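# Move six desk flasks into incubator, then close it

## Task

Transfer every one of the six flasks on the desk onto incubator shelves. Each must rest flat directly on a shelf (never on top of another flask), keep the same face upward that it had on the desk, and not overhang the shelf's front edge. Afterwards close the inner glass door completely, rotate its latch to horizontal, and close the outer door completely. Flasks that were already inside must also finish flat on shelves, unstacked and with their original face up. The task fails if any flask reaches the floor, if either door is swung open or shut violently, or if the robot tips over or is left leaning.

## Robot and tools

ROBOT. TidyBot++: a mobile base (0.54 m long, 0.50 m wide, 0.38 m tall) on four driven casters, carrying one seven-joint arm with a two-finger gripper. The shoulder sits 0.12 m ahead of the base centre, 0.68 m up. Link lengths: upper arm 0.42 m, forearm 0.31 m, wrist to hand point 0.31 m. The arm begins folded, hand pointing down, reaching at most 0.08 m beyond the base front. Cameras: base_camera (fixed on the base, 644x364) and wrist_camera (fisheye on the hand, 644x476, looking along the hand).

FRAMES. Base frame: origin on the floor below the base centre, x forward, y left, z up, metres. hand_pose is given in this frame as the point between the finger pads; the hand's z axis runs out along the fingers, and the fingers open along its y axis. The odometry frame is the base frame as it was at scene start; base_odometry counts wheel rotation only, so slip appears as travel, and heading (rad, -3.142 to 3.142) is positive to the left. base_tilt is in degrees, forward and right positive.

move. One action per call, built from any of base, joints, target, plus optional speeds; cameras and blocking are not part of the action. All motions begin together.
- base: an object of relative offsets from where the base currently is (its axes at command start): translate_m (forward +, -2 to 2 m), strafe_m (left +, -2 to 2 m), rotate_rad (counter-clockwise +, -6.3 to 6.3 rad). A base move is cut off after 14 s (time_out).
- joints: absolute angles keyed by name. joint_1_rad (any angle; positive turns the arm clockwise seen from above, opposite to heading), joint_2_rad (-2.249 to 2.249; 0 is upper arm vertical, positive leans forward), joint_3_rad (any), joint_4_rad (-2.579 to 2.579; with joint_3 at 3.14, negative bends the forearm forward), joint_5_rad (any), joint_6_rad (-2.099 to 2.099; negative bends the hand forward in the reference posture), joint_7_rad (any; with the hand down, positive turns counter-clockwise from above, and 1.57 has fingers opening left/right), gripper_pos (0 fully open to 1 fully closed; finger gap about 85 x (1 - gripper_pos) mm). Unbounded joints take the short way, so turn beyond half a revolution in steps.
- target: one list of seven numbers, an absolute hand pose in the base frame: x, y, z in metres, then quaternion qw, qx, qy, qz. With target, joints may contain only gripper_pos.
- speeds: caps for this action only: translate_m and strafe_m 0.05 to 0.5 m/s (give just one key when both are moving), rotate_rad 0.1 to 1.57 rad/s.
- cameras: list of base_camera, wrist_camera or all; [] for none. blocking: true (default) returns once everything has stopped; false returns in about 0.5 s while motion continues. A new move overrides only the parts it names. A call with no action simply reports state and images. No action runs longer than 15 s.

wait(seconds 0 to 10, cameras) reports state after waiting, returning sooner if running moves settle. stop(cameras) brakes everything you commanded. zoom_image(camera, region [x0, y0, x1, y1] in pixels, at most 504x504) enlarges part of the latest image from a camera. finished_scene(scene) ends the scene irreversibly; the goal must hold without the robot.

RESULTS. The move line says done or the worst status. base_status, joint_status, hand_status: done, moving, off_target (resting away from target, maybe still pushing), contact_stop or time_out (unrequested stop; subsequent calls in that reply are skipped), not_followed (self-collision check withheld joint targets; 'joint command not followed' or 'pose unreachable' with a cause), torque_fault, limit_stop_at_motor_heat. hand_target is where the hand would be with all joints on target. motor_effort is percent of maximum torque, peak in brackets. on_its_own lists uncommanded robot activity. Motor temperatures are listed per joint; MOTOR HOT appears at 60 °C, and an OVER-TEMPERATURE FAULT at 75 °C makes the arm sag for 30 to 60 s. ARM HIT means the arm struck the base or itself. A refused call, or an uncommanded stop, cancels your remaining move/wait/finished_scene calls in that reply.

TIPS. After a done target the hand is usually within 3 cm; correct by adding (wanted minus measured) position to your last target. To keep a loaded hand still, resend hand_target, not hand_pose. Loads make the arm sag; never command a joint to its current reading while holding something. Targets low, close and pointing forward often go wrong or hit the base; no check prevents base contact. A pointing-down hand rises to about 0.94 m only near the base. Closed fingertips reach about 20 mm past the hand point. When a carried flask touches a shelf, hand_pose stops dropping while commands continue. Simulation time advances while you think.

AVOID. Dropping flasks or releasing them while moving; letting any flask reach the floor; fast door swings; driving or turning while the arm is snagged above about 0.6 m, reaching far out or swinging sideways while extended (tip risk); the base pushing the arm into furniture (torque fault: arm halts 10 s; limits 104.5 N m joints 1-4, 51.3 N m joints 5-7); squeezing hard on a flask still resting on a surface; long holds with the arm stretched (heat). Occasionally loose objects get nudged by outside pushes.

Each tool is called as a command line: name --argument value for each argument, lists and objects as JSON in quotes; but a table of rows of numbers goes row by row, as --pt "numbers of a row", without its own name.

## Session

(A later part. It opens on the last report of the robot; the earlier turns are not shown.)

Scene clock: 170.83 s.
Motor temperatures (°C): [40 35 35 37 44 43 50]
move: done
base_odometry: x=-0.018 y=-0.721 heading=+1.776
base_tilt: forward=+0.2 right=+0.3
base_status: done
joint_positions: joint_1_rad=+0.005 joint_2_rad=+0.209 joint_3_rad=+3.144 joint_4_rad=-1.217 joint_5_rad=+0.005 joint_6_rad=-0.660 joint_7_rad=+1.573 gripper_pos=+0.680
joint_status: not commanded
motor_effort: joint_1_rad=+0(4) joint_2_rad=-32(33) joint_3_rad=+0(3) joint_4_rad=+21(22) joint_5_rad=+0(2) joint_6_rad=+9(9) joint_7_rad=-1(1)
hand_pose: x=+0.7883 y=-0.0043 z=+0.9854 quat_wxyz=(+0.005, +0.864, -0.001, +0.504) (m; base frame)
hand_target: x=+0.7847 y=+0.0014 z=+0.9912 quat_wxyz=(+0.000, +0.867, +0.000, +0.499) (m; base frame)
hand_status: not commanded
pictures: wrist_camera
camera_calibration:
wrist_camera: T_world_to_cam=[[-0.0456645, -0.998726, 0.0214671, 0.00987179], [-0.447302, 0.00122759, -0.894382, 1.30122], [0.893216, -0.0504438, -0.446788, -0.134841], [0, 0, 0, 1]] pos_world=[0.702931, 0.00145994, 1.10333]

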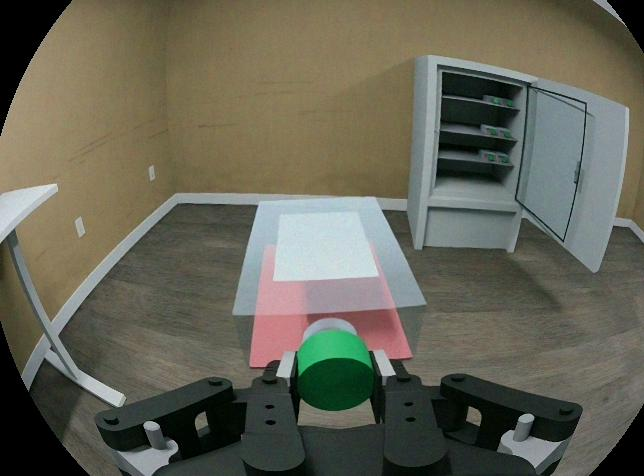

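move --base '{"translate_m": 1.27, "strafe_m": -0.67}' --speeds '{"translate_m": 0.4}'

zoom_image --camera "wrist_camera" --region '[200, 20, 560, 340]'

Scene clock: 175.77 s.
Motor temperatures (°C): [40 35 35 38 44 43 50]
move: done
base_odometry: x=+0.380 y=+0.659 heading=+1.775
base_tilt: forward=+0.2 right=+0.3
base_status: done
joint_positions: joint_1_rad=+0.005 joint_2_rad=+0.210 joint_3_rad=+3.144 joint_4_rad=-1.216 joint_5_rad=+0.005 joint_6_rad=-0.661 joint_7_rad=+1.573 gripper_pos=+0.680
joint_status: not commanded
motor_effort: joint_1_rad=+0(2) joint_2_rad=-32(35) joint_3_rad=+0(2) joint_4_rad=+21(22) joint_5_rad=+0(1) joint_6_rad=+9(9) joint_7_rad=-1(2)
hand_pose: x=+0.7885 y=-0.0042 z=+0.9846 quat_wxyz=(+0.005, +0.864, -0.001, +0.503) (m; base frame)
hand_target: x=+0.7847 y=+0.0014 z=+0.9912 quat_wxyz=(+0.000, +0.867, +0.000, +0.499) (m; base frame)
hand_status: not commanded
pictures: base_camera, wrist_camera
camera_calibration:
wrist_camera: T_world_to_cam=[[-0.0454904, -0.998731, 0.0215996, 0.00973708], [-0.449027, 0.00112828, -0.893517, 1.30103], [0.892359, -0.0503453, -0.448509, -0.13301], [0, 0, 0, 1]] pos_world=[0.703332, 0.00156036, 1.10262]

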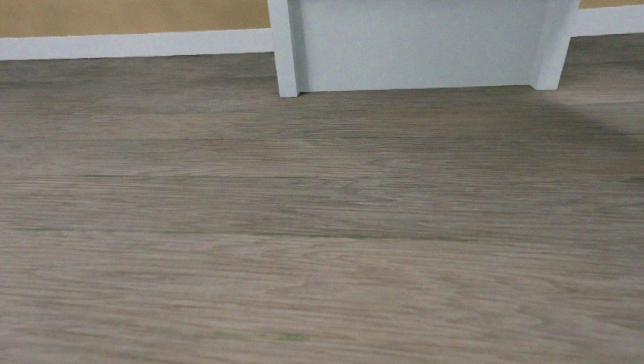

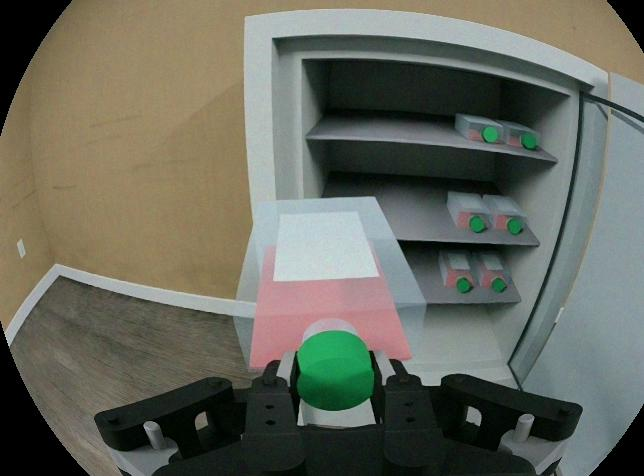

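Scaled by 1.400.

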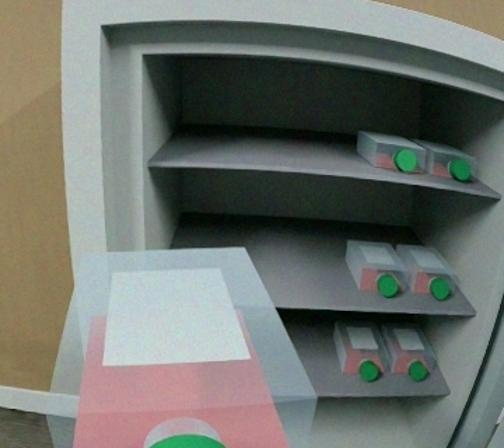

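zoom_image --camera "base_camera" --region '[250, 60, 410, 120]'

zoom_image --camera "base_camera" --region '[450, 60, 610, 120]'

Scaled by 3.150.

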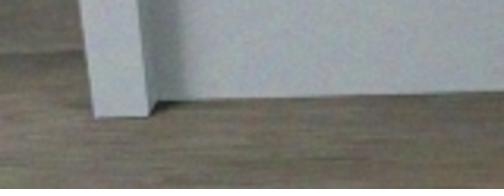

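Scaled by 3.150.

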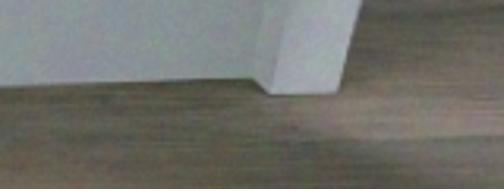

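move --base '{"rotate_rad": -0.075, "strafe_m": 0.06}' --joints '{"joint_2_rad": 0.248, "joint_4_rad": -0.95,  "joint_6_rad": -0.896}'

zoom_image --camera "wrist_camera" --region '[200, 20, 600, 340]'

Scene clock: 181.00 s.
Motor temperatures (°C): [40 35 35 38 44 43 50]
move: done
base_odometry: x=+0.321 y=+0.647 heading=+1.700
base_tilt: forward=+0.2 right=+0.3
base_status: done
joint_positions: joint_1_rad=-0.002 joint_2_rad=+0.230 joint_3_rad=+3.144 joint_4_rad=-0.978 joint_5_rad=+0.005 joint_6_rad=-0.853 joint_7_rad=+1.573 gripper_pos=+0.680
joint_status: all done
motor_effort: joint_1_rad=+0(4) joint_2_rad=-32(34) joint_3_rad=+0(3) joint_4_rad=+20(22) joint_5_rad=+1(1) joint_6_rad=+9(9) joint_7_rad=-1(1)
hand_pose: x=+0.7834 y=+0.0003 z=+1.0569 quat_wxyz=(+0.003, +0.857, +0.001, +0.515) (m; base frame)
hand_target: x=+0.7847 y=+0.0014 z=+1.0487 quat_wxyz=(+0.000, +0.866, +0.000, +0.500) (m; base frame)
hand_status: not commanded
pictures: base_camera, wrist_camera
camera_calibration:
wrist_camera: T_world_to_cam=[[-0.0399887, -0.998993, 0.0203331, 0.00952397], [-0.424156, -0.00145337, -0.905588, 1.3566], [0.904706, -0.0448377, -0.423671, -0.131764], [0, 0, 0, 1]] pos_world=[0.694999, 0.00557805, 1.1725]

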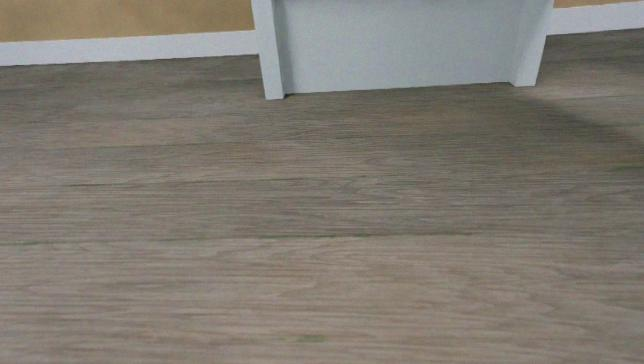

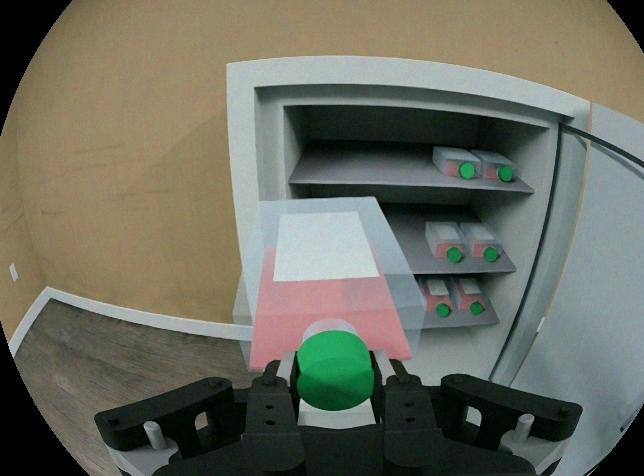

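Scaled by 1.260.

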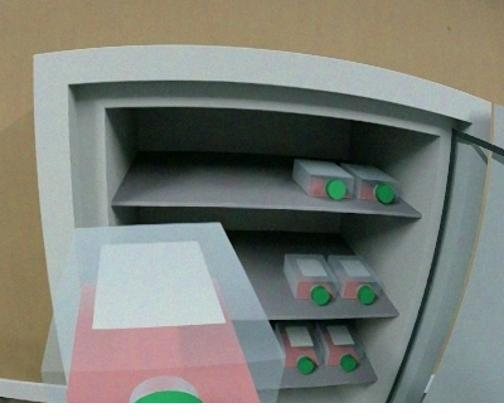

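move --base '{"translate_m": 0.3, "rotate_rad": -0.01, "strafe_m": 0.005}' --speeds '{"translate_m": 0.2}'

zoom_image --camera "wrist_camera" --region '[150, 20, 600, 400]'

Scene clock: 183.83 s.
Motor temperatures (°C): [40 35 35 38 44 43 50]
move: done
base_odometry: x=+0.277 y=+0.944 heading=+1.690
base_tilt: forward=+0.3 right=+0.3
base_status: done
joint_positions: joint_1_rad=-0.002 joint_2_rad=+0.244 joint_3_rad=+3.144 joint_4_rad=-0.977 joint_5_rad=+0.005 joint_6_rad=-0.856 joint_7_rad=+1.573 gripper_pos=+0.680
joint_status: not commanded
motor_effort: joint_1_rad=+0(3) joint_2_rad=-32(35) joint_3_rad=+0(2) joint_4_rad=+20(21) joint_5_rad=+0(1) joint_6_rad=+8(9) joint_7_rad=-1(1)
hand_pose: x=+0.7884 y=-0.0001 z=+1.0467 quat_wxyz=(+0.003, +0.862, +0.001, +0.507) (m; base frame)
hand_target: x=+0.7847 y=+0.0014 z=+1.0487 quat_wxyz=(+0.000, +0.866, +0.000, +0.500) (m; base frame)
hand_status: not commanded
pictures: base_camera, wrist_camera
camera_calibration:
wrist_camera: T_world_to_cam=[[-0.0403047, -0.998966, 0.0210154, 0.00900438], [-0.439608, -0.00115877, -0.898189, 1.35384], [0.897285, -0.0454398, -0.439107, -0.11857], [0, 0, 0, 1]] pos_world=[0.701914, 0.00517609, 1.16375]

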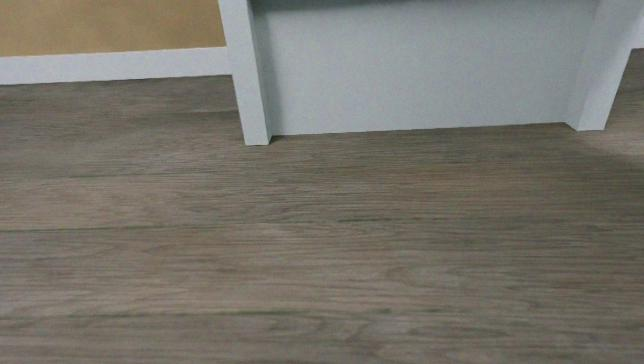

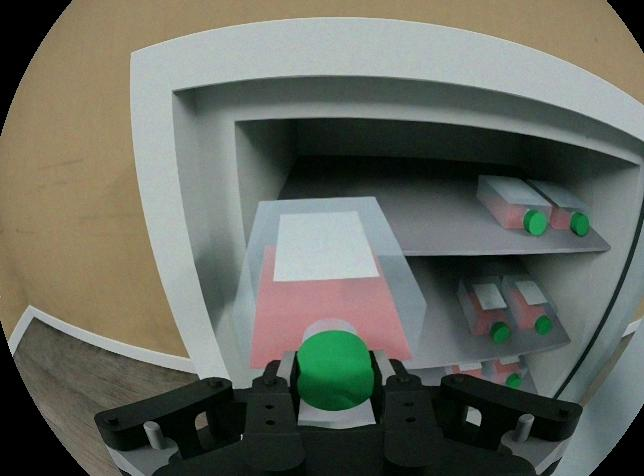

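Scaled by 1.120.

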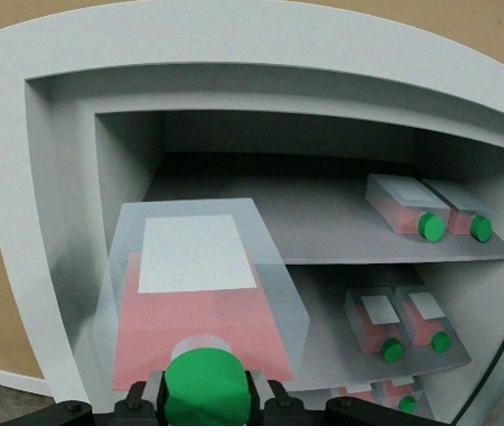

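move --base '{"translate_m": 0.1, "strafe_m": -0.007}' --speeds '{"translate_m": 0.1}'

zoom_image --camera "wrist_camera" --region '[150, 20, 600, 400]'

Scene clock: 185.70 s.
Motor temperatures (°C): [40 35 35 38 44 43 50]
move: done
base_odometry: x=+0.272 y=+1.044 heading=+1.690
base_tilt: forward=+0.2 right=+0.3
base_status: done
joint_positions: joint_1_rad=-0.002 joint_2_rad=+0.248 joint_3_rad=+3.144 joint_4_rad=-0.977 joint_5_rad=+0.005 joint_6_rad=-0.857 joint_7_rad=+1.573 gripper_pos=+0.680
joint_status: not commanded
motor_effort: joint_1_rad=+0(1) joint_2_rad=-32(36) joint_3_rad=+0(1) joint_4_rad=+20(21) joint_5_rad=+1(1) joint_6_rad=+8(9) joint_7_rad=-1(1)
hand_pose: x=+0.7897 y=-0.0001 z=+1.0437 quat_wxyz=(+0.003, +0.863, +0.001, +0.505) (m; base frame)
hand_target: x=+0.7847 y=+0.0014 z=+1.0487 quat_wxyz=(+0.000, +0.866, +0.000, +0.500) (m; base frame)
hand_status: not commanded
pictures: base_camera, wrist_camera
camera_calibration:
wrist_camera: T_world_to_cam=[[-0.0401547, -0.998966, 0.0213028, 0.00869885], [-0.444108, -0.00125503, -0.895972, 1.35306], [0.895073, -0.0454382, -0.443599, -0.114699], [0, 0, 0, 1]] pos_world=[0.703917, 0.00517629, 1.16124]

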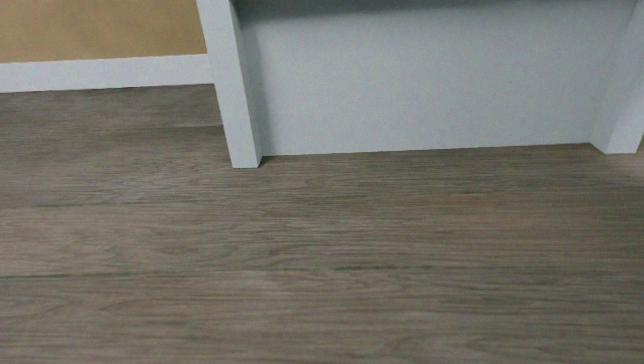

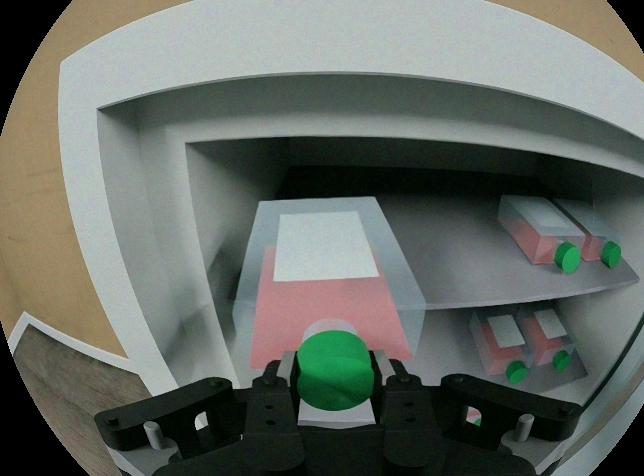

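Scaled by 1.120.

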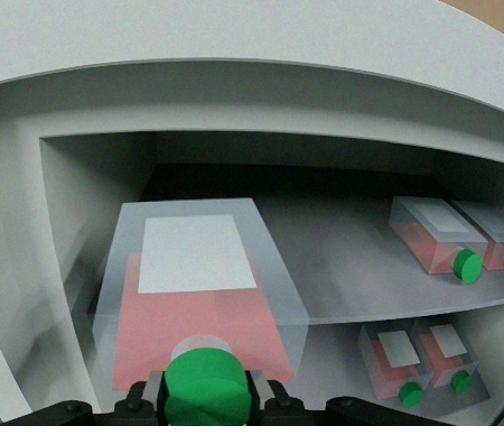

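move --joints '{"joint_2_rad": 0.2246, "joint_4_rad": -1.0732,  "joint_6_rad": -0.7962}'

zoom_image --camera "wrist_camera" --region '[150, 20, 600, 400]'

Scene clock: 187.57 s.
Motor temperatures (°C): [40 35 35 38 44 43 50]
move: done
base_odometry: x=+0.272 y=+1.044 heading=+1.690
base_tilt: forward=+0.2 right=+0.3
base_status: not commanded
joint_positions: joint_1_rad=-0.002 joint_2_rad=+0.247 joint_3_rad=+3.144 joint_4_rad=-1.062 joint_5_rad=+0.005 joint_6_rad=-0.830 joint_7_rad=+1.573 gripper_pos=+0.680
joint_status: all done
motor_effort: joint_1_rad=+0(1) joint_2_rad=-33(34) joint_3_rad=+0(1) joint_4_rad=+21(23) joint_5_rad=+1(1) joint_6_rad=+8(9) joint_7_rad=-1(1)
hand_pose: x=+0.7881 y=-0.0001 z=+1.0037 quat_wxyz=(+0.003, +0.877, +0.001, +0.481) (m; base frame)
hand_target: x=+0.7851 y=+0.0014 z=+1.0212 quat_wxyz=(+0.000, +0.866, +0.000, +0.500) (m; base frame)
hand_status: not commanded
pictures: base_camera, wrist_camera
camera_calibration:
wrist_camera: T_world_to_cam=[[-0.0388004, -0.998971, 0.0234864, 0.00623625], [-0.493925, -0.00125829, -0.869504, 1.32913], [0.868638, -0.0453376, -0.493368, -0.0601208], [0, 0, 0, 1]] pos_world=[0.708954, 0.00517652, 1.12587]

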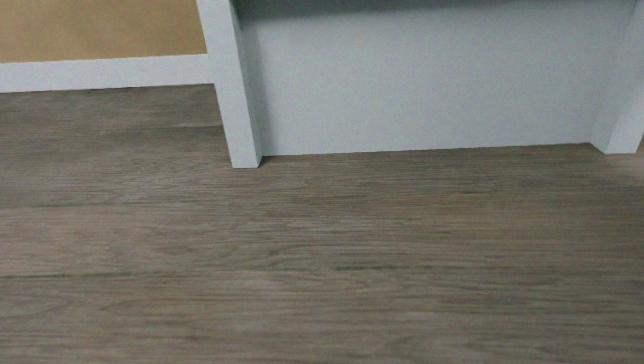

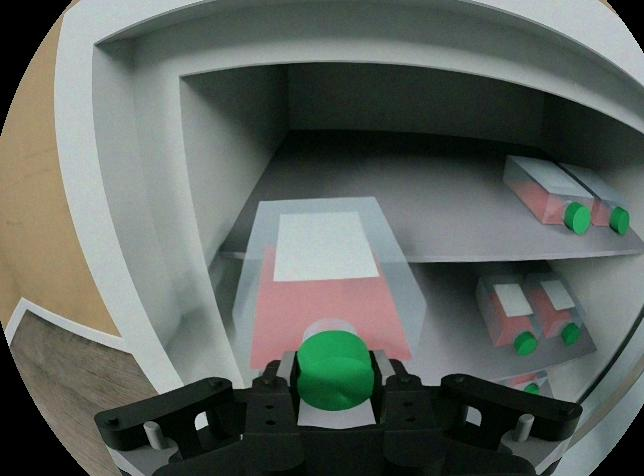

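Scaled by 1.120.

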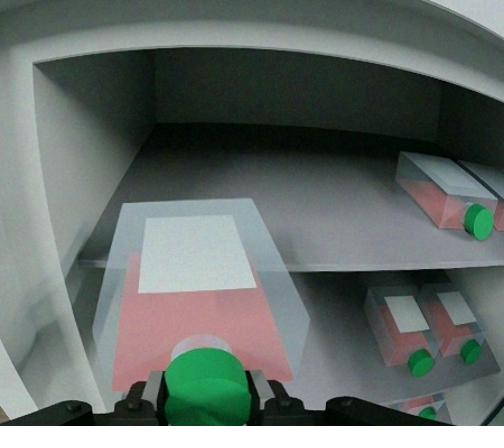

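move --joints '{"joint_2_rad": 0.272, "joint_4_rad": -0.985,  "joint_6_rad": -0.785}'

Scene clock: 188.70 s.
Motor temperatures (°C): [40 35 35 38 44 43 50]
move: done
base_odometry: x=+0.272 y=+1.044 heading=+1.690
base_tilt: forward=+0.2 right=+0.3
base_status: not commanded
joint_positions: joint_1_rad=-0.002 joint_2_rad=+0.259 joint_3_rad=+3.144 joint_4_rad=-1.009 joint_5_rad=+0.005 joint_6_rad=-0.822 joint_7_rad=+1.573 gripper_pos=+0.680
joint_status: all done
motor_effort: joint_1_rad=+0(1) joint_2_rad=-33(34) joint_3_rad=+1(1) joint_4_rad=+21(22) joint_5_rad=+0(1) joint_6_rad=+9(9) joint_7_rad=-1(1)
hand_pose: x=+0.7971 y=+0.0000 z=+1.0281 quat_wxyz=(+0.003, +0.865, +0.001, +0.502) (m; base frame)
hand_target: x=+0.8084 y=+0.0014 z=+1.0428 quat_wxyz=(+0.000, +0.853, +0.000, +0.523) (m; base frame)
hand_status: not commanded
pictures: base_camera, wrist_camera
camera_calibration:
wrist_camera: T_world_to_cam=[[-0.0398652, -0.998971, 0.0216345, 0.00875845], [-0.450516, -0.00135609, -0.892768, 1.34409], [0.891878, -0.0453371, -0.449998, -0.119007], [0, 0, 0, 1]] pos_world=[0.712022, 0.00517671, 1.14622]

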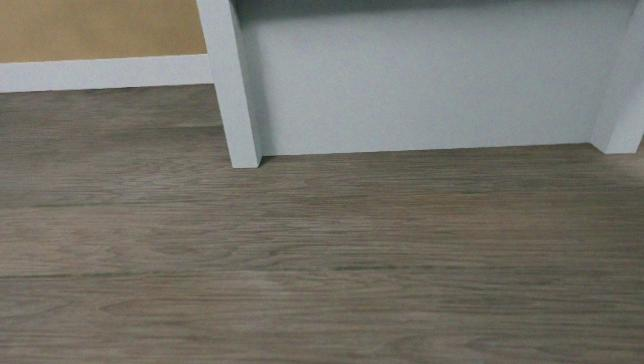

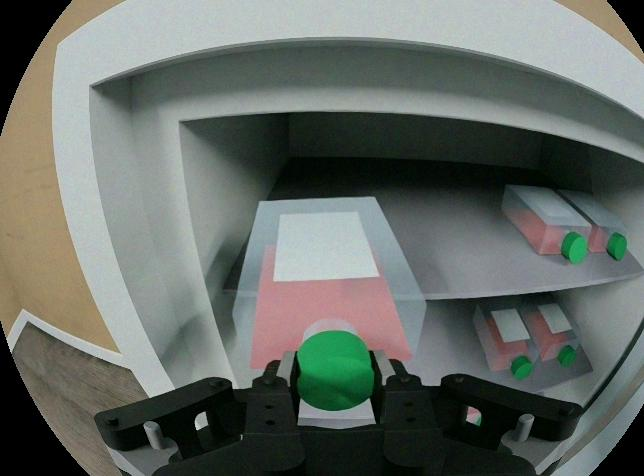

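move --joints '{"joint_2_rad": 0.205, "joint_4_rad": -1.125,  "joint_6_rad": -0.717}'

Scene clock: 190.13 s.
Motor temperatures (°C): [40 35 35 38 44 43 50]
move: done
base_odometry: x=+0.272 y=+1.044 heading=+1.690
base_tilt: forward=+0.2 right=+0.3
base_status: not commanded
joint_positions: joint_1_rad=-0.002 joint_2_rad=+0.239 joint_3_rad=+3.144 joint_4_rad=-1.110 joint_5_rad=+0.005 joint_6_rad=-0.759 joint_7_rad=+1.573 gripper_pos=+0.680
joint_status: all done
motor_effort: joint_1_rad=+0(1) joint_2_rad=-33(34) joint_3_rad=+0(0) joint_4_rad=+20(22) joint_5_rad=+0(1) joint_6_rad=+8(9) joint_7_rad=-1(2)
hand_pose: x=+0.7927 y=+0.0000 z=+1.0001 quat_wxyz=(+0.003, +0.870, +0.001, +0.494) (m; base frame)
hand_target: x=+0.7866 y=+0.0014 z=+1.0260 quat_wxyz=(+0.000, +0.854, +0.000, +0.520) (m; base frame)
hand_status: not commanded
pictures: base_camera, wrist_camera
camera_calibration:
wrist_camera: T_world_to_cam=[[-0.0391328, -0.998984, 0.0223405, 0.00803351], [-0.467459, -0.00145779, -0.884014, 1.32193], [0.883148, -0.0450371, -0.466927, -0.1038], [0, 0, 0, 1]] pos_world=[0.709935, 0.0052776, 1.11996]

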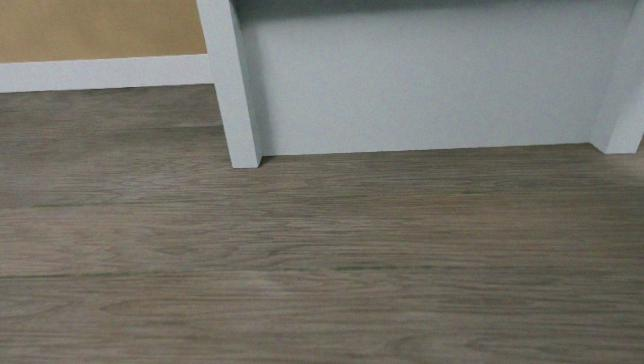

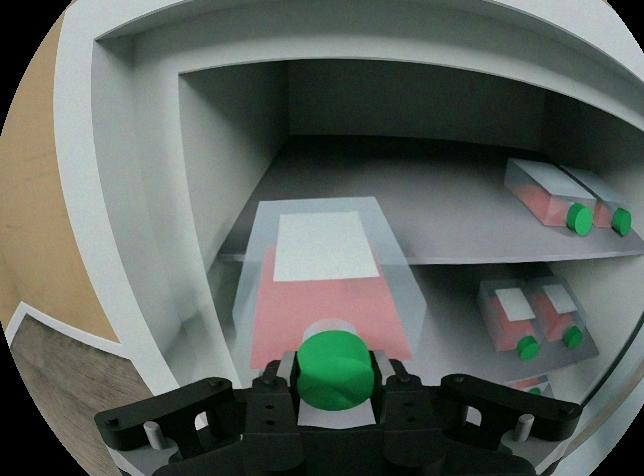

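move --joints '{"joint_4_rad": -1.069}' --cameras '[]'

move --base '{"translate_m": 0.06}' --speeds '{"translate_m": 0.1}'

Scene clock: 191.37 s.
Motor temperatures (°C): [40 35 35 38 44 43 50]
move: done
base_odometry: x=+0.272 y=+1.044 heading=+1.690
base_tilt: forward=+0.3 right=+0.3
base_status: not commanded
joint_positions: joint_1_rad=-0.002 joint_2_rad=+0.234 joint_3_rad=+3.144 joint_4_rad=-1.090 joint_5_rad=+0.005 joint_6_rad=-0.755 joint_7_rad=+1.573 gripper_pos=+0.680
joint_status: all done
motor_effort: joint_1_rad=+0(1) joint_2_rad=-32(35) joint_3_rad=+0(1) joint_4_rad=+21(22) joint_5_rad=+0(1) joint_6_rad=+8(9) joint_7_rad=-1(2)
hand_pose: x=+0.7934 y=+0.0000 z=+1.0163 quat_wxyz=(+0.003, +0.862, +0.001, +0.506) (m; base frame)
hand_target: x=+0.7895 y=+0.0014 z=+1.0587 quat_wxyz=(+0.000, +0.839, +0.000, +0.544) (m; base frame)
hand_status: not commanded
pictures: none
No camera images: "cameras" was empty.

Scene clock: 192.47 s.
Motor temperatures (°C): [40 35 35 38 44 43 50]
move: done
base_odometry: x=+0.265 y=+1.104 heading=+1.690
base_tilt: forward=+0.2 right=+0.3
base_status: done
joint_positions: joint_1_rad=-0.002 joint_2_rad=+0.226 joint_3_rad=+3.144 joint_4_rad=-1.090 joint_5_rad=+0.005 joint_6_rad=-0.754 joint_7_rad=+1.573 gripper_pos=+0.680
joint_status: not commanded
motor_effort: joint_1_rad=+0(1) joint_2_rad=-32(37) joint_3_rad=+0(1) joint_4_rad=+22(22) joint_5_rad=+0(1) joint_6_rad=+8(9) joint_7_rad=-1(1)
hand_pose: x=+0.7907 y=+0.0000 z=+1.0225 quat_wxyz=(+0.003, +0.860, +0.001, +0.511) (m; base frame)
hand_target: x=+0.7895 y=+0.0014 z=+1.0587 quat_wxyz=(+0.000, +0.839, +0.000, +0.544) (m; base frame)
hand_status: not commanded
pictures: base_camera, wrist_camera
camera_calibration:
wrist_camera: T_world_to_cam=[[-0.0399414, -0.998984, 0.0208691, 0.00959409], [-0.43229, -0.00155364, -0.901733, 1.33109], [0.90085, -0.045038, -0.431789, -0.141539], [0, 0, 0, 1]] pos_world=[0.703307, 0.00527779, 1.13898]

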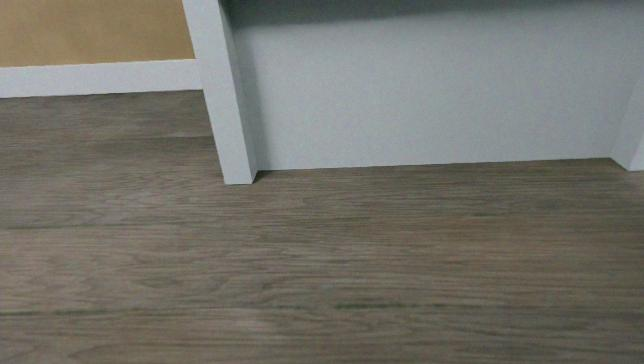

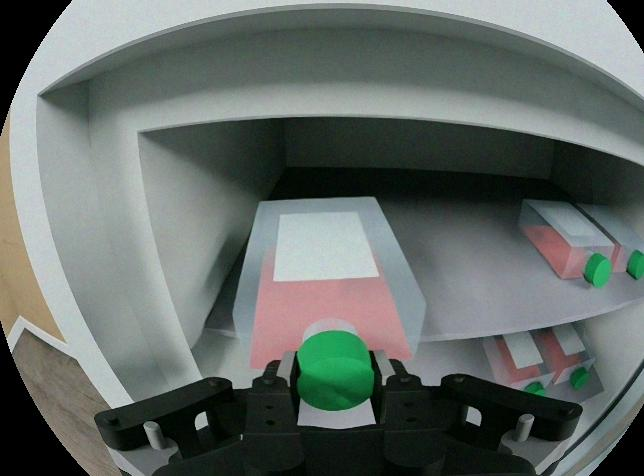

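move --base '{"translate_m": 0.05}' --speeds '{"translate_m": 0.1}'

zoom_image --camera "wrist_camera" --region '[150, 150, 600, 450]'

Scene clock: 193.67 s.
Motor temperatures (°C): [40 35 35 38 44 43 50]
move: done
base_odometry: x=+0.260 y=+1.154 heading=+1.690
base_tilt: forward=+0.3 right=+0.3
base_status: done
joint_positions: joint_1_rad=-0.002 joint_2_rad=+0.221 joint_3_rad=+3.144 joint_4_rad=-1.090 joint_5_rad=+0.005 joint_6_rad=-0.753 joint_7_rad=+1.573 gripper_pos=+0.680
joint_status: not commanded
motor_effort: joint_1_rad=-1(1) joint_2_rad=-32(36) joint_3_rad=+0(1) joint_4_rad=+21(22) joint_5_rad=+0(1) joint_6_rad=+8(9) joint_7_rad=-1(1)
hand_pose: x=+0.7892 y=+0.0000 z=+1.0259 quat_wxyz=(+0.003, +0.858, +0.001, +0.513) (m; base frame)
hand_target: x=+0.7895 y=+0.0014 z=+1.0587 quat_wxyz=(+0.000, +0.839, +0.000, +0.544) (m; base frame)
hand_status: not commanded
pictures: base_camera, wrist_camera
camera_calibration:
wrist_camera: T_world_to_cam=[[-0.0400521, -0.998984, 0.0206562, 0.00976985], [-0.427481, -0.0015538, -0.904023, 1.33206], [0.903137, -0.0450381, -0.426984, -0.145474], [0, 0, 0, 1]] pos_world=[0.701202, 0.00527779, 1.14189]

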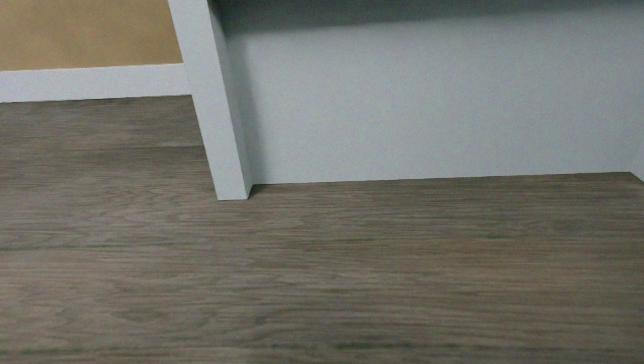

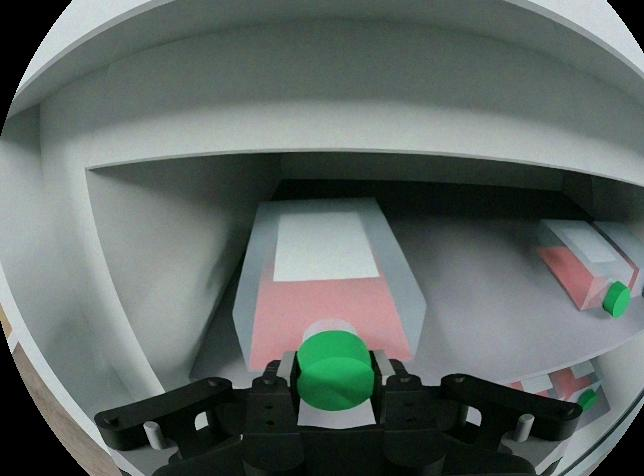

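Scaled by 1.120.

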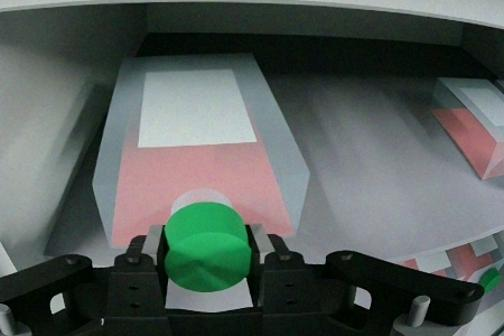

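move --joints '{"joint_2_rad": 0.21, "joint_4_rad": -1.195,  "joint_6_rad": -0.65}'

zoom_image --camera "wrist_camera" --region '[150, 150, 600, 450]'

Scene clock: 195.13 s.
Motor temperatures (°C): [40 35 35 38 44 43 50]
move: done
base_odometry: x=+0.260 y=+1.154 heading=+1.690
base_tilt: forward=+0.2 right=+0.3
base_status: not commanded
joint_positions: joint_1_rad=-0.002 joint_2_rad=+0.221 joint_3_rad=+3.144 joint_4_rad=-1.183 joint_5_rad=+0.005 joint_6_rad=-0.691 joint_7_rad=+1.573 gripper_pos=+0.680
joint_status: all done
motor_effort: joint_1_rad=+0(1) joint_2_rad=-32(34) joint_3_rad=+0(0) joint_4_rad=+21(23) joint_5_rad=+0(1) joint_6_rad=+8(10) joint_7_rad=-1(1)
hand_pose: x=+0.7906 y=+0.0000 z=+0.9885 quat_wxyz=(+0.003, +0.866, +0.002, +0.499) (m; base frame)
hand_target: x=+0.7923 y=+0.0014 z=+1.0003 quat_wxyz=(+0.000, +0.856, +0.000, +0.517) (m; base frame)
hand_status: not commanded
pictures: base_camera, wrist_camera
camera_calibration:
wrist_camera: T_world_to_cam=[[-0.0391536, -0.998993, 0.0219129, 0.00866639], [-0.455951, -0.00165208, -0.890003, 1.30747], [0.889143, -0.044838, -0.455427, -0.12354], [0, 0, 0, 1]] pos_world=[0.706326, 0.00527844, 1.1072]

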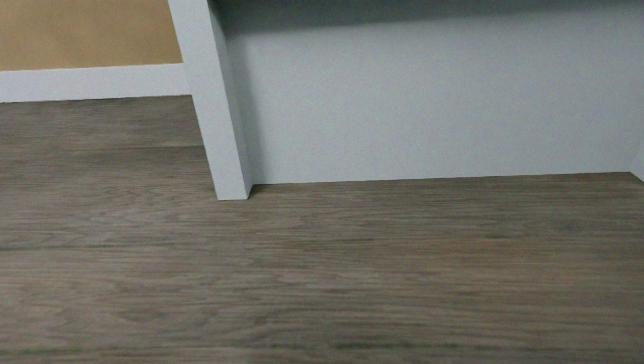

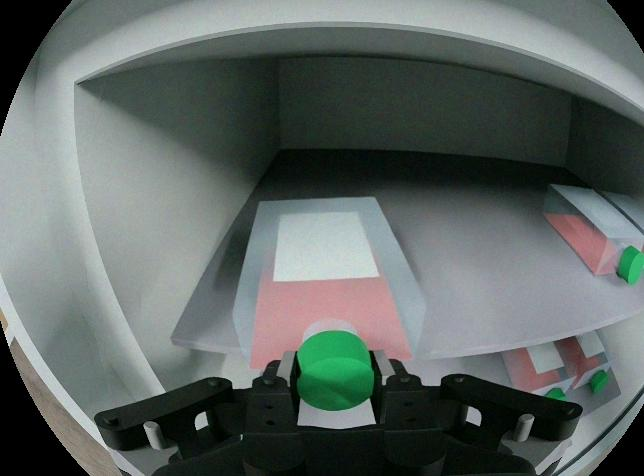

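Scaled by 1.120.

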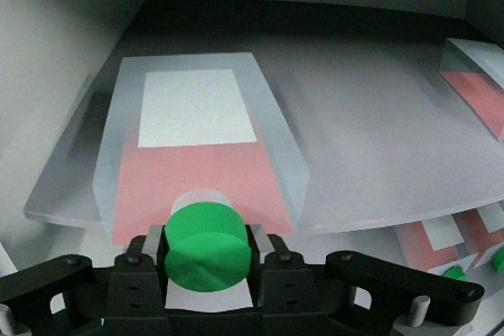

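move --base '{"translate_m": 0.045}' --speeds '{"translate_m": 0.08}'

zoom_image --camera "wrist_camera" --region '[150, 150, 600, 450]'

Scene clock: 196.60 s.
Motor temperatures (°C): [40 35 35 38 44 43 50]
move: done
base_odometry: x=+0.254 y=+1.199 heading=+1.690
base_tilt: forward=+0.2 right=+0.3
base_status: done
joint_positions: joint_1_rad=-0.002 joint_2_rad=+0.220 joint_3_rad=+3.144 joint_4_rad=-1.183 joint_5_rad=+0.005 joint_6_rad=-0.689 joint_7_rad=+1.573 gripper_pos=+0.680
joint_status: not commanded
motor_effort: joint_1_rad=+0(1) joint_2_rad=-32(36) joint_3_rad=+0(1) joint_4_rad=+21(22) joint_5_rad=+0(1) joint_6_rad=+8(9) joint_7_rad=-1(2)
hand_pose: x=+0.7908 y=+0.0001 z=+0.9894 quat_wxyz=(+0.003, +0.866, +0.002, +0.501) (m; base frame)
hand_target: x=+0.7923 y=+0.0014 z=+1.0003 quat_wxyz=(+0.000, +0.856, +0.000, +0.517) (m; base frame)
hand_status: not commanded
pictures: base_camera, wrist_camera
camera_calibration:
wrist_camera: T_world_to_cam=[[-0.0392148, -0.998993, 0.0218022, 0.00881267], [-0.453439, -0.00165215, -0.891286, 1.3077], [0.890424, -0.0448376, -0.452918, -0.126811], [0, 0, 0, 1]] pos_world=[0.706224, 0.00527844, 1.10791]

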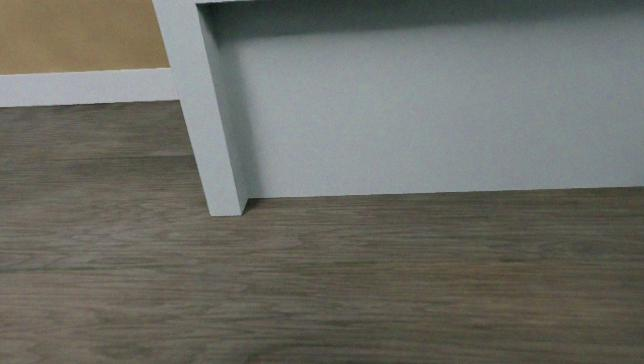

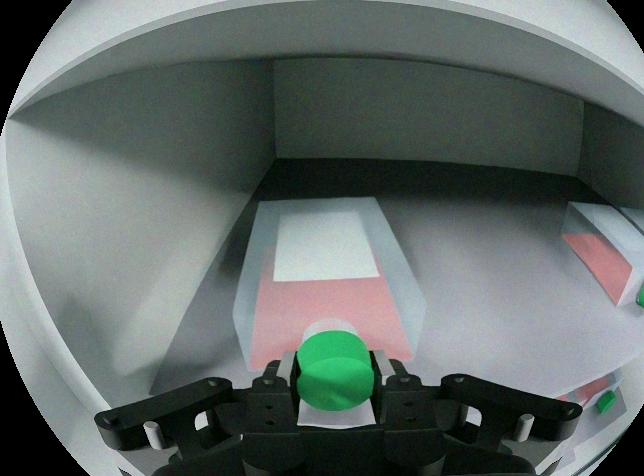

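Scaled by 1.120.

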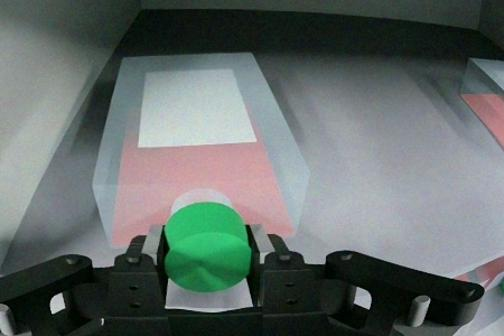

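move --base '{"translate_m": 0.015}' --speeds '{"translate_m": 0.08}' --cameras '[]'

move --joints '{"joint_2_rad": 0.21, "joint_4_rad": -1.215,  "joint_6_rad": -0.635}'

Scene clock: 197.53 s.
Motor temperatures (°C): [40 35 35 38 44 43 50]
move: done
base_odometry: x=+0.253 y=+1.214 heading=+1.690
base_tilt: forward=+0.2 right=+0.3
base_status: done
joint_positions: joint_1_rad=-0.002 joint_2_rad=+0.223 joint_3_rad=+3.144 joint_4_rad=-1.184 joint_5_rad=+0.005 joint_6_rad=-0.687 joint_7_rad=+1.573 gripper_pos=+0.680
joint_status: not commanded
motor_effort: joint_1_rad=-1(1) joint_2_rad=-32(37) joint_3_rad=+0(1) joint_4_rad=+22(22) joint_5_rad=+0(1) joint_6_rad=+9(9) joint_7_rad=-1(1)
hand_pose: x=+0.7918 y=+0.0001 z=+0.9885 quat_wxyz=(+0.003, +0.866, +0.002, +0.501) (m; base frame)
hand_target: x=+0.7923 y=+0.0014 z=+1.0003 quat_wxyz=(+0.000, +0.856, +0.000, +0.517) (m; base frame)
hand_status: not commanded
pictures: none
No camera images: "cameras" was empty.

Scene clock: 198.13 s.
Motor temperatures (°C): [40 35 35 38 44 43 50]
move: done
base_odometry: x=+0.253 y=+1.214 heading=+1.690
base_tilt: forward=+0.3 right=+0.3
base_status: not commanded
joint_positions: joint_1_rad=-0.002 joint_2_rad=+0.223 joint_3_rad=+3.144 joint_4_rad=-1.198 joint_5_rad=+0.005 joint_6_rad=-0.670 joint_7_rad=+1.573 gripper_pos=+0.680
joint_status: all done
motor_effort: joint_1_rad=+0(1) joint_2_rad=-32(33) joint_3_rad=+0(0) joint_4_rad=+21(22) joint_5_rad=+0(1) joint_6_rad=+8(9) joint_7_rad=-1(2)
hand_pose: x=+0.7928 y=+0.0001 z=+0.9843 quat_wxyz=(+0.003, +0.865, +0.002, +0.501) (m; base frame)
hand_target: x=+0.7925 y=+0.0014 z=+0.9927 quat_wxyz=(+0.000, +0.857, +0.000, +0.515) (m; base frame)
hand_status: not commanded
pictures: base_camera, wrist_camera
camera_calibration:
wrist_camera: T_world_to_cam=[[-0.0391092, -0.998997, 0.0217919, 0.00893581], [-0.452125, -0.00175679, -0.891953, 1.3036], [0.891097, -0.0447362, -0.451603, -0.132737], [0, 0, 0, 1]] pos_world=[0.708022, 0.00527887, 1.10261]

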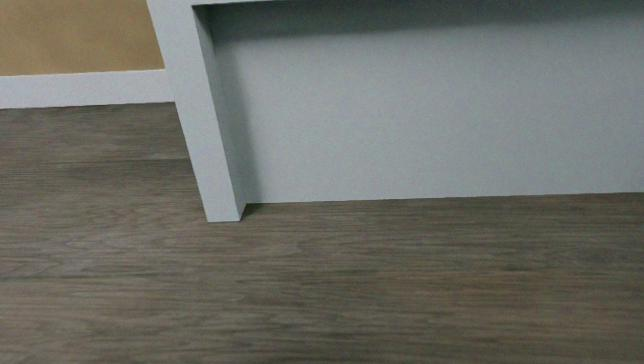

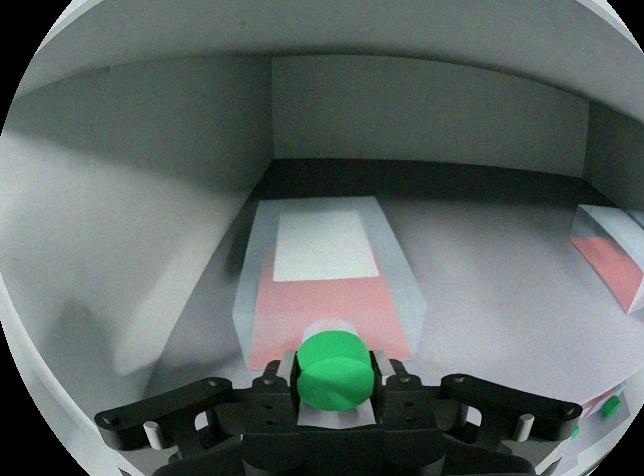

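move --joints '{"joint_2_rad": 0.21, "joint_4_rad": -1.24,  "joint_6_rad": -0.612}' --cameras '[]'

move --joints '{"joint_2_rad": 0.21, "joint_4_rad": -1.26,  "joint_6_rad": -0.595}'

Scene clock: 201.50 s.
Motor temperatures (°C): [40 35 35 38 44 43 50]
move: done
base_odometry: x=+0.253 y=+1.214 heading=+1.690
base_tilt: forward=+0.3 right=+0.3
base_status: not commanded
joint_positions: joint_1_rad=-0.002 joint_2_rad=+0.221 joint_3_rad=+3.144 joint_4_rad=-1.214 joint_5_rad=+0.005 joint_6_rad=-0.642 joint_7_rad=+1.573 gripper_pos=+0.680
joint_status: all done
motor_effort: joint_1_rad=-1(1) joint_2_rad=-30(32) joint_3_rad=+0(1) joint_4_rad=+19(21) joint_5_rad=+0(1) joint_6_rad=+8(8) joint_7_rad=+0(2)
hand_pose: x=+0.7950 y=+0.0001 z=+0.9840 quat_wxyz=(+0.003, +0.862, +0.002, +0.508) (m; base frame)
hand_target: x=+0.7933 y=+0.0014 z=+0.9844 quat_wxyz=(+0.000, +0.858, +0.000, +0.514) (m; base frame)
hand_status: not commanded
pictures: none
No camera images: "cameras" was empty.

Scene clock: 202.10 s.
Motor temperatures (°C): [40 35 35 38 44 43 50]
move: done
base_odometry: x=+0.253 y=+1.214 heading=+1.690
base_tilt: forward=+0.2 right=+0.3
base_status: not commanded
joint_positions: joint_1_rad=-0.002 joint_2_rad=+0.218 joint_3_rad=+3.144 joint_4_rad=-1.228 joint_5_rad=+0.005 joint_6_rad=-0.620 joint_7_rad=+1.573 gripper_pos=+0.680
joint_status: all done
motor_effort: joint_1_rad=+0(1) joint_2_rad=-29(30) joint_3_rad=+1(1) joint_4_rad=+19(20) joint_5_rad=+0(1) joint_6_rad=+6(8) joint_7_rad=-1(1)
hand_pose: x=+0.7958 y=+0.0001 z=+0.9837 quat_wxyz=(+0.003, +0.859, +0.002, +0.512) (m; base frame)
hand_target: x=+0.7935 y=+0.0014 z=+0.9773 quat_wxyz=(+0.000, +0.859, +0.000, +0.513) (m; base frame)
hand_status: not commanded
pictures: base_camera, wrist_camera
camera_calibration:
wrist_camera: T_world_to_cam=[[-0.0394185, -0.999006, 0.020811, 0.010297], [-0.429675, -0.00185664, -0.902982, 1.29744], [0.902123, -0.0445361, -0.429174, -0.166519], [0, 0, 0, 1]] pos_world=[0.708103, 0.00527953, 1.09988]

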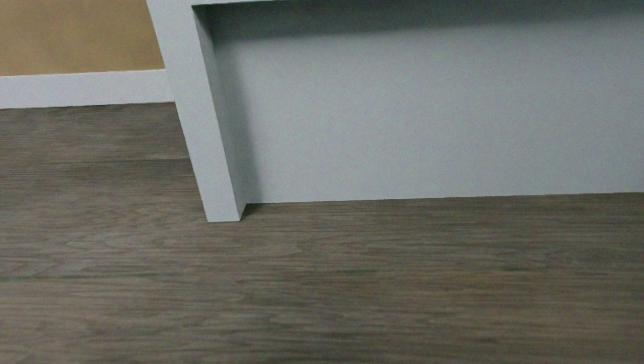

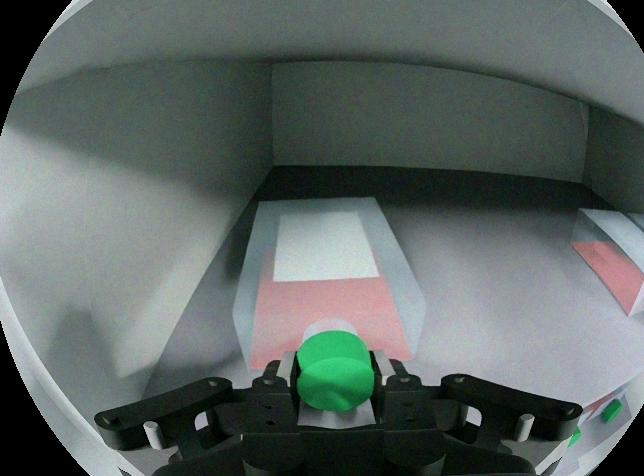

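move --joints '{"joint_4_rad": -1.225,  "joint_6_rad": -0.62}' --cameras '[]'

move --joints '{"gripper_pos": 0.45}'

move --base '{"translate_m": -0.06}' --speeds '{"translate_m": 0.1}'

Scene clock: 202.93 s.
Motor temperatures (°C): [40 35 35 38 44 43 50]
move: done
base_odometry: x=+0.253 y=+1.214 heading=+1.690
base_tilt: forward=+0.2 right=+0.3
base_status: not commanded
joint_positions: joint_1_rad=-0.002 joint_2_rad=+0.218 joint_3_rad=+3.144 joint_4_rad=-1.227 joint_5_rad=+0.005 joint_6_rad=-0.620 joint_7_rad=+1.573 gripper_pos=+0.680
joint_status: all done
motor_effort: joint_1_rad=+0(1) joint_2_rad=-32(32) joint_3_rad=+0(1) joint_4_rad=+21(22) joint_5_rad=+0(1) joint_6_rad=+8(9) joint_7_rad=-1(1)
hand_pose: x=+0.7959 y=+0.0001 z=+0.9840 quat_wxyz=(+0.003, +0.859, +0.002, +0.512) (m; base frame)
hand_target: x=+0.7937 y=+0.0014 z=+0.9910 quat_wxyz=(+0.000, +0.856, +0.000, +0.517) (m; base frame)
hand_status: not commanded
pictures: none
No camera images: "cameras" was empty.

Scene clock: 203.70 s.
Motor temperatures (°C): [40 35 35 38 44 43 50]
move: done
base_odometry: x=+0.253 y=+1.214 heading=+1.690
base_tilt: forward=+0.2 right=+0.3
base_status: not commanded
joint_positions: joint_1_rad=-0.002 joint_2_rad=+0.218 joint_3_rad=+3.144 joint_4_rad=-1.227 joint_5_rad=+0.005 joint_6_rad=-0.620 joint_7_rad=+1.573 gripper_pos=+0.450
joint_status: all done
motor_effort: joint_1_rad=+0(1) joint_2_rad=-31(32) joint_3_rad=+0(1) joint_4_rad=+21(22) joint_5_rad=+0(1) joint_6_rad=+8(9) joint_7_rad=-1(1)
hand_pose: x=+0.7959 y=+0.0001 z=+0.9840 quat_wxyz=(+0.003, +0.859, +0.002, +0.512) (m; base frame)
hand_target: x=+0.7937 y=+0.0014 z=+0.9910 quat_wxyz=(+0.000, +0.856, +0.000, +0.517) (m; base frame)
hand_status: not commanded
pictures: base_camera, wrist_camera
camera_calibration:
wrist_camera: T_world_to_cam=[[-0.0394331, -0.999006, 0.0207859, 0.0103286], [-0.429189, -0.00185165, -0.903213, 1.29762], [0.902354, -0.0445375, -0.428689, -0.167086], [0, 0, 0, 1]] pos_world=[0.708103, 0.00527951, 1.10019]

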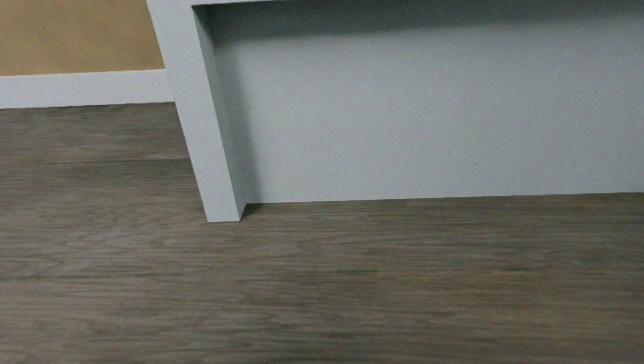

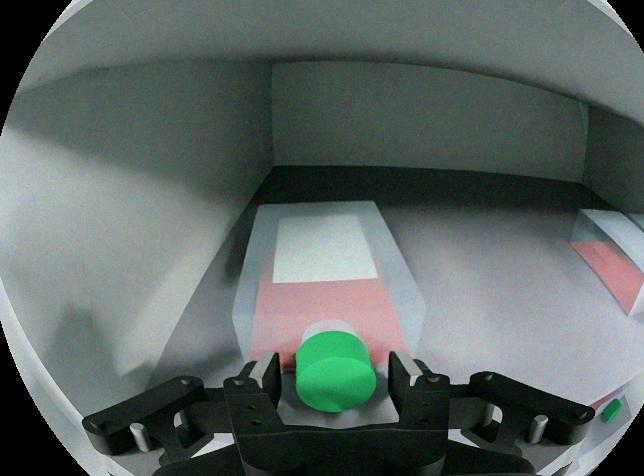

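Scene clock: 204.80 s.
Motor temperatures (°C): [40 35 35 38 44 43 50]
move: done
base_odometry: x=+0.259 y=+1.154 heading=+1.690
base_tilt: forward=+0.3 right=+0.3
base_status: done
joint_positions: joint_1_rad=-0.002 joint_2_rad=+0.216 joint_3_rad=+3.144 joint_4_rad=-1.227 joint_5_rad=+0.005 joint_6_rad=-0.620 joint_7_rad=+1.573 gripper_pos=+0.450
joint_status: not commanded
motor_effort: joint_1_rad=+0(1) joint_2_rad=-31(36) joint_3_rad=+1(1) joint_4_rad=+20(21) joint_5_rad=+1(1) joint_6_rad=+8(9) joint_7_rad=-1(2)
hand_pose: x=+0.7954 y=+0.0001 z=+0.9853 quat_wxyz=(+0.003, +0.858, +0.002, +0.513) (m; base frame)
hand_target: x=+0.7937 y=+0.0014 z=+0.9910 quat_wxyz=(+0.000, +0.856, +0.000, +0.517) (m; base frame)
hand_status: not commanded
pictures: base_camera, wrist_camera
camera_calibration:
wrist_camera: T_world_to_cam=[[-0.0394684, -0.999006, 0.0207163, 0.0103817], [-0.427572, -0.00185336, -0.90398, 1.29793], [0.903119, -0.0445363, -0.427074, -0.168343], [0, 0, 0, 1]] pos_world=[0.707401, 0.00527952, 1.10119]

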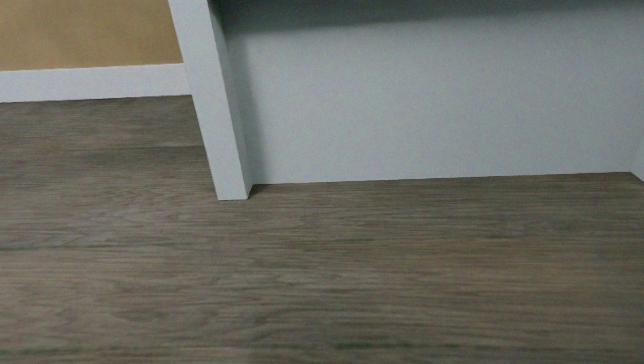

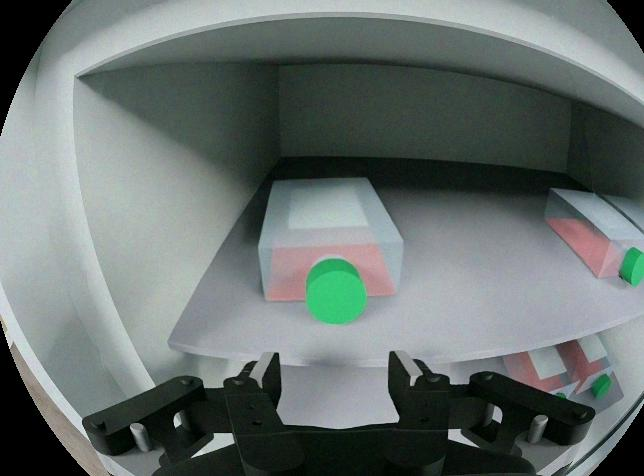

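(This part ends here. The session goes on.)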